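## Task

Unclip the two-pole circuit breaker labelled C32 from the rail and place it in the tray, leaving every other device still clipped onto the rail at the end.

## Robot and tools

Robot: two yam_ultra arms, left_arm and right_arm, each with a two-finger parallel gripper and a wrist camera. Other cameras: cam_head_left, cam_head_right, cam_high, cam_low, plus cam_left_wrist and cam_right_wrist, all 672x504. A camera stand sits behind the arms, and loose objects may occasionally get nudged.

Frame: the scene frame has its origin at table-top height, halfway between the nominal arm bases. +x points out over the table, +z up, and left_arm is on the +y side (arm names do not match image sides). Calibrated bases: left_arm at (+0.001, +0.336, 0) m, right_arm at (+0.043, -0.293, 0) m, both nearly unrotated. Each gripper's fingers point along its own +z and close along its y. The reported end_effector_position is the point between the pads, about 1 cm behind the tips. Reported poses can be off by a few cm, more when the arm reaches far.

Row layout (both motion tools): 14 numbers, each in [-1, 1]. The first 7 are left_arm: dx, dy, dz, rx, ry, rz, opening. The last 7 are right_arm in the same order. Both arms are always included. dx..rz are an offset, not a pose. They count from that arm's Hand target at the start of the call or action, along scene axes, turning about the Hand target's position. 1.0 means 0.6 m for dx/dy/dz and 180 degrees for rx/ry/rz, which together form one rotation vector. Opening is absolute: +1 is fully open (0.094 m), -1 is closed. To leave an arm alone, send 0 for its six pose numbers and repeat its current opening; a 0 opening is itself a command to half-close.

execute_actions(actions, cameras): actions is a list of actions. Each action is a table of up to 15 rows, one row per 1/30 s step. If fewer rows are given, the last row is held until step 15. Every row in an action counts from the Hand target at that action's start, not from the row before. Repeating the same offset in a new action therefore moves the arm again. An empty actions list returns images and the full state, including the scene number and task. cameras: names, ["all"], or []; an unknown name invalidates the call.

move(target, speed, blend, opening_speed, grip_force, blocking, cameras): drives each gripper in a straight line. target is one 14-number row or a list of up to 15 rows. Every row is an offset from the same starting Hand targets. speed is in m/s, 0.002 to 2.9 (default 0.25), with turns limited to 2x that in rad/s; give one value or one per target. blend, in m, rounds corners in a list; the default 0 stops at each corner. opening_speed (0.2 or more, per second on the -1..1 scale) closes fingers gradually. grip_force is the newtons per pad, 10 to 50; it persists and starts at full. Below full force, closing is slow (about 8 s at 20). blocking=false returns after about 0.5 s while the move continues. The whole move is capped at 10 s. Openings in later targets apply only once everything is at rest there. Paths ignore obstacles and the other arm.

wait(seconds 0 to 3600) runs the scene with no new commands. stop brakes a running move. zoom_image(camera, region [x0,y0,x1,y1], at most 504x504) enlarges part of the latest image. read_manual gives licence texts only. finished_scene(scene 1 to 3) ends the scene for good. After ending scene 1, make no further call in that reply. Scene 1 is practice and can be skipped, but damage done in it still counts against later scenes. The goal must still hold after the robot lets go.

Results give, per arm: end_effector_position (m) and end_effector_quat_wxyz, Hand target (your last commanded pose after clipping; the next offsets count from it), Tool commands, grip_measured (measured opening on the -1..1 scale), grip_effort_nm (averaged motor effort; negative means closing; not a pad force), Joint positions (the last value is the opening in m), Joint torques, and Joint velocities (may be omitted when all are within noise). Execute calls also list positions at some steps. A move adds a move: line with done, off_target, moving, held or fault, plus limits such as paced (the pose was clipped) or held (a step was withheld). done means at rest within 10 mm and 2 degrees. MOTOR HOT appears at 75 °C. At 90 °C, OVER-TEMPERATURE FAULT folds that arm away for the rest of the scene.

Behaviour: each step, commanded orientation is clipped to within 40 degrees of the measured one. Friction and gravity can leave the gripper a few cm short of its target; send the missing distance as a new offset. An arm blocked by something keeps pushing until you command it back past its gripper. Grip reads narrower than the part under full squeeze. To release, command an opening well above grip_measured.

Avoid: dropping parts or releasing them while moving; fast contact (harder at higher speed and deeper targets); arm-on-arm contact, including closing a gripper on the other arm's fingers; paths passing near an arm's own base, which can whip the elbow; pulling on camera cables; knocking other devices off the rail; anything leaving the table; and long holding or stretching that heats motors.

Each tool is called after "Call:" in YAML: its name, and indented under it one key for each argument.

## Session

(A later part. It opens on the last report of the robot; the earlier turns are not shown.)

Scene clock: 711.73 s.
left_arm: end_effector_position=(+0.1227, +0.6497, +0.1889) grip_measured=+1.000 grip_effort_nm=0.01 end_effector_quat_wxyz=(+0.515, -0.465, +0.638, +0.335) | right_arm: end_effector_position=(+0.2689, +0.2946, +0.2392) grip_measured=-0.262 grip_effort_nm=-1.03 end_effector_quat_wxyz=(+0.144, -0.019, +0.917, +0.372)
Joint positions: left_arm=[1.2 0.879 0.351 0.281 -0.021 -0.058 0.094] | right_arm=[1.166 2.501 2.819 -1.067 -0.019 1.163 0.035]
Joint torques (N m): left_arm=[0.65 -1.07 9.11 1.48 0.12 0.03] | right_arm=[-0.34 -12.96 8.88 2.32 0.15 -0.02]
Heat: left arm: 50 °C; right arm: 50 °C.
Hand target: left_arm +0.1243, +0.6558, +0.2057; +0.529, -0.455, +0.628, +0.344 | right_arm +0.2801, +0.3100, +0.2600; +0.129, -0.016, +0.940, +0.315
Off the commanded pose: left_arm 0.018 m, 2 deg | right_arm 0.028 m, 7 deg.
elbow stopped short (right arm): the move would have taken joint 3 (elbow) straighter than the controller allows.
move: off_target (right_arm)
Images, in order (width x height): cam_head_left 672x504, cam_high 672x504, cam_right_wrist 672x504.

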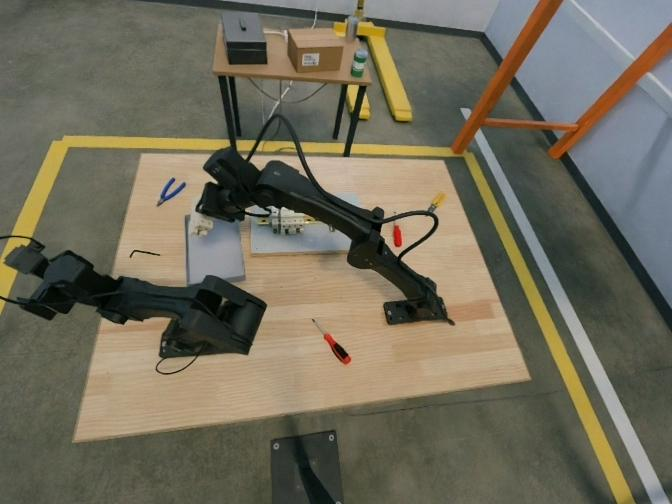

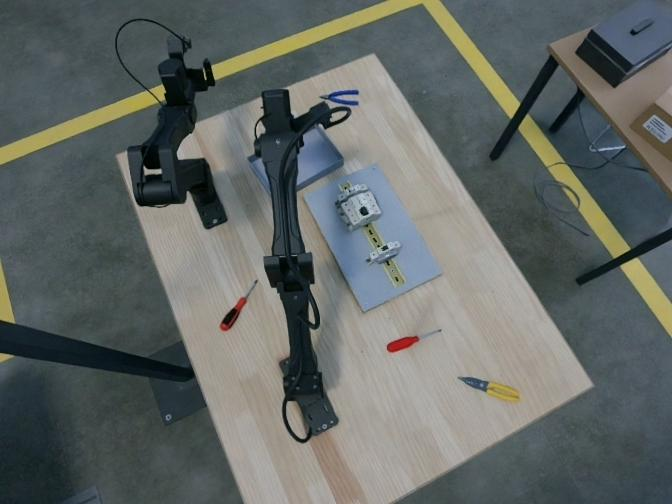

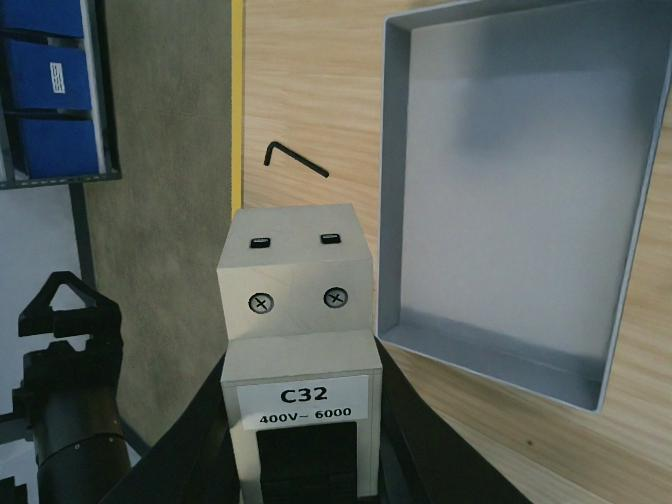

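Call:
move:
  target: [0,0,0,0,0,0,1, -0.005,0.008,-0.308,0,0,0,-0.5]
  speed: 0.25
  cameras: ["cam_right_wrist"]

Scene clock: 754.37 s.
left_arm: end_effector_position=(+0.1227, +0.6497, +0.1889) grip_measured=+1.000 grip_effort_nm=0.01 end_effector_quat_wxyz=(+0.515, -0.465, +0.638, +0.335) | right_arm: end_effector_position=(+0.2736, +0.3052, +0.0592) grip_measured=-0.262 grip_effort_nm=-1.03 end_effector_quat_wxyz=(+0.110, -0.016, +0.951, +0.290)
Joint positions: left_arm=[1.2 0.879 0.351 0.281 -0.021 -0.058 0.094] | right_arm=[1.166 2.562 2.315 -0.694 -0.017 1.168 0.035]
Joint torques (N m): left_arm=[0.53 -1.17 9.01 1.5 0.16 0.06] | right_arm=[0.43 -16.85 5.11 1.9 0.2 -0.03]
Heat: left arm: 50 °C; right arm: 50 °C.
Hand target: left_arm +0.1243, +0.6558, +0.2057; +0.529, -0.455, +0.628, +0.344 | right_arm +0.2770, +0.3148, +0.0752; +0.129, -0.016, +0.940, +0.315
Off the commanded pose: left_arm 0.018 m, 2 deg | right_arm 0.019 m, 4 deg.
move: off_target (right_arm)

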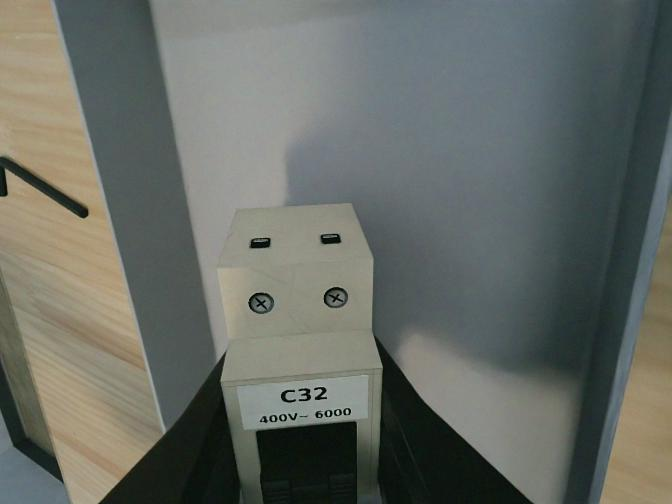

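Call:
move:
  target: [0,0,0,0,0,0,1, 0,0,-0.025,0,0,0,-0.5]
  speed: 0.08
  cameras: ["cam_right_wrist"]

Scene clock: 763.70 s.
left_arm: end_effector_position=(+0.1227, +0.6497, +0.1889) grip_measured=+1.000 grip_effort_nm=0.01 end_effector_quat_wxyz=(+0.515, -0.465, +0.638, +0.335) | right_arm: end_effector_position=(+0.2765, +0.3151, +0.0579) grip_measured=-0.262 grip_effort_nm=-1.03 end_effector_quat_wxyz=(+0.116, -0.013, +0.942, +0.314)
Joint positions: left_arm=[1.2 0.879 0.351 0.281 -0.021 -0.058 0.094] | right_arm=[1.166 2.562 2.278 -0.605 -0.022 1.177 0.035]
Joint torques (N m): left_arm=[0.66 -1.13 9.01 1.49 0.14 0.04] | right_arm=[0.43 -16.39 4.29 1.62 0.27 -0.11]
Heat: left arm: 51 °C; right arm: 49 °C.
Hand target: left_arm +0.1243, +0.6558, +0.2057; +0.529, -0.455, +0.628, +0.344 | right_arm +0.2770, +0.3148, +0.0602; +0.128, -0.016, +0.940, +0.315
Off the commanded pose: left_arm 0.018 m, 2 deg | right_arm 0.002 m, 2 deg.
move: done

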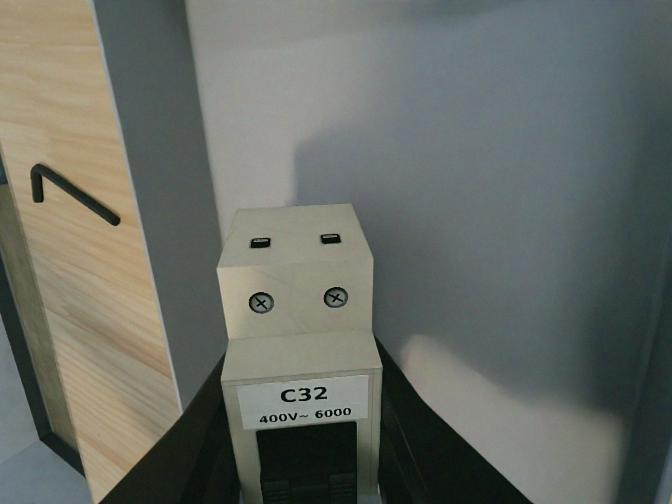

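Call:
move:
  target: [0,0,0,0,0,0,1, 0,0,-0.025,0,0,0,-0.5]
  speed: 0.08
  cameras: ["cam_head_left"]

Scene clock: 771.30 s.
left_arm: end_effector_position=(+0.1227, +0.6497, +0.1889) grip_measured=+1.000 grip_effort_nm=0.01 end_effector_quat_wxyz=(+0.515, -0.465, +0.638, +0.335) | right_arm: end_effector_position=(+0.2784, +0.3225, +0.0552) grip_measured=-0.262 grip_effort_nm=-1.03 end_effector_quat_wxyz=(+0.120, -0.011, +0.935, +0.334)
Joint positions: left_arm=[1.2 0.879 0.351 0.281 -0.021 -0.058 0.094] | right_arm=[1.166 2.562 2.24 -0.523 -0.027 1.183 0.035]
Joint torques (N m): left_arm=[0.73 -1.17 8.95 1.5 0.14 0.02] | right_arm=[0.42 -15.87 3.77 1.4 0.32 -0.18]
Heat: left arm: 51 °C; right arm: 49 °C.
Hand target: left_arm +0.1243, +0.6558, +0.2057; +0.529, -0.455, +0.628, +0.344 | right_arm +0.2770, +0.3149, +0.0452; +0.128, -0.016, +0.940, +0.315
Off the commanded pose: left_arm 0.018 m, 2 deg | right_arm 0.013 m, 3 deg.
move: off_target (right_arm)

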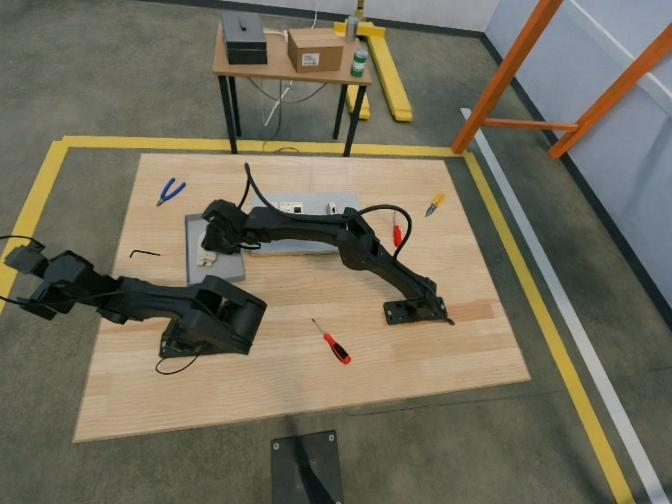

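Call:
move:
  target: [0,0,0,0,0,0,1, 0,-0.01,-0.03,0,0,0,-0.5]
  speed: 0.08
  cameras: ["cam_right_wrist"]

Scene clock: 783.30 s.
left_arm: end_effector_position=(+0.1227, +0.6497, +0.1889) grip_measured=+1.000 grip_effort_nm=0.01 end_effector_quat_wxyz=(+0.515, -0.465, +0.638, +0.335) | right_arm: end_effector_position=(+0.2806, +0.3287, +0.0514) grip_measured=-0.262 grip_effort_nm=-1.04 end_effector_quat_wxyz=(+0.128, -0.010, +0.924, +0.361)
Joint positions: left_arm=[1.2 0.879 0.351 0.281 -0.021 -0.058 0.094] | right_arm=[1.165 2.546 2.153 -0.392 -0.032 1.188 0.035]
Joint torques (N m): left_arm=[0.72 -1.2 8.99 1.49 0.12 0.04] | right_arm=[0.16 -15.62 2.97 1 0.33 -0.26]
Heat: left arm: 51 °C; right arm: 48 °C.
Hand target: left_arm +0.1243, +0.6558, +0.2057; +0.529, -0.455, +0.628, +0.344 | right_arm +0.2770, +0.3088, +0.0272; +0.128, -0.016, +0.940, +0.315
Off the commanded pose: left_arm 0.018 m, 2 deg | right_arm 0.031 m, 6 deg.
move: off_target (right_arm)

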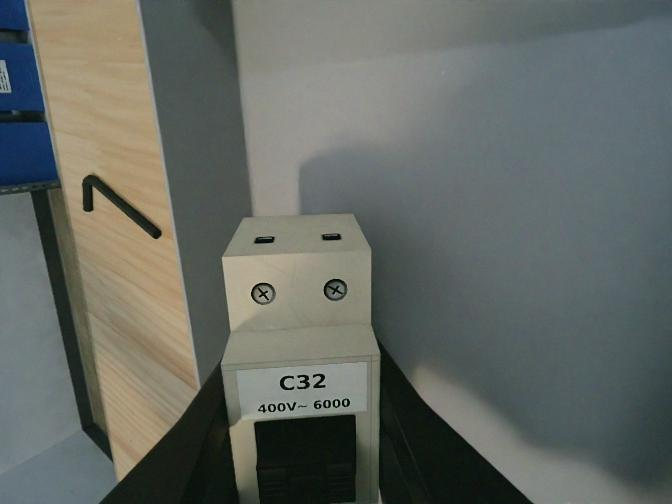

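Call:
move:
  target:
    - [0,0,0,0,0,0,1, 0.006,0.033,0.034,0,0,0,-0.5]
    - [0,0,0,0,0,0,1, 0.006,0.033,0.034,0,0,0,0.2]
    - [0,0,0,0,0,0,1, -0.044,-0.1,0.19,0,0,0,0.2]
  speed: [0.08,0.08,0.1]
  opening_speed: 0.3
  cameras: ["cam_right_wrist","cam_head_left"]

Scene clock: 817.70 s.
left_arm: end_effector_position=(+0.1228, +0.6497, +0.1890) grip_measured=+1.000 grip_effort_nm=0.01 end_effector_quat_wxyz=(+0.515, -0.465, +0.637, +0.335) | right_arm: end_effector_position=(+0.2528, +0.2528, +0.1065) grip_measured=+0.199 grip_effort_nm=0.03 end_effector_quat_wxyz=(+0.113, -0.012, +0.949, +0.294)
Joint positions: left_arm=[1.2 0.879 0.351 0.281 -0.021 -0.058 0.094] | right_arm=[1.168 2.237 1.922 -0.616 -0.011 1.178 0.056]
Joint torques (N m): left_arm=[0.61 -1.09 9.05 1.48 0.14 0.04] | right_arm=[0.39 -19.18 4.7 1.35 0.15 -0.11]
Heat: left arm: 51 °C; right arm: 51 °C.
Hand target: left_arm +0.1243, +0.6558, +0.2057; +0.529, -0.455, +0.628, +0.344 | right_arm +0.2507, +0.2488, +0.1413; +0.129, -0.016, +0.940, +0.315
Off the commanded pose: left_arm 0.018 m, 2 deg | right_arm 0.035 m, 3 deg.
move: off_target (right_arm)
Images, in order (width x height): cam_head_left 672x504, cam_right_wrist 672x504.

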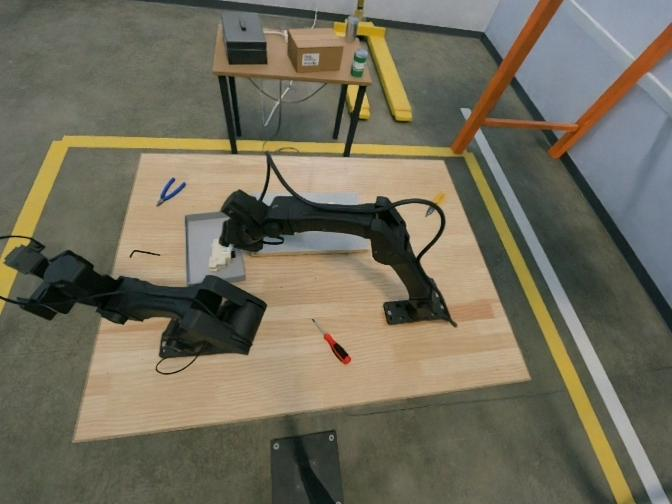

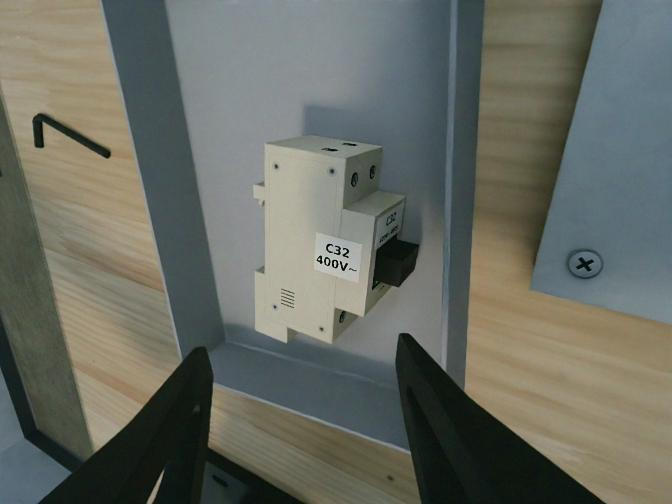

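Call:
finished_scene:
  scene: 2

The scene is finished: the task was done.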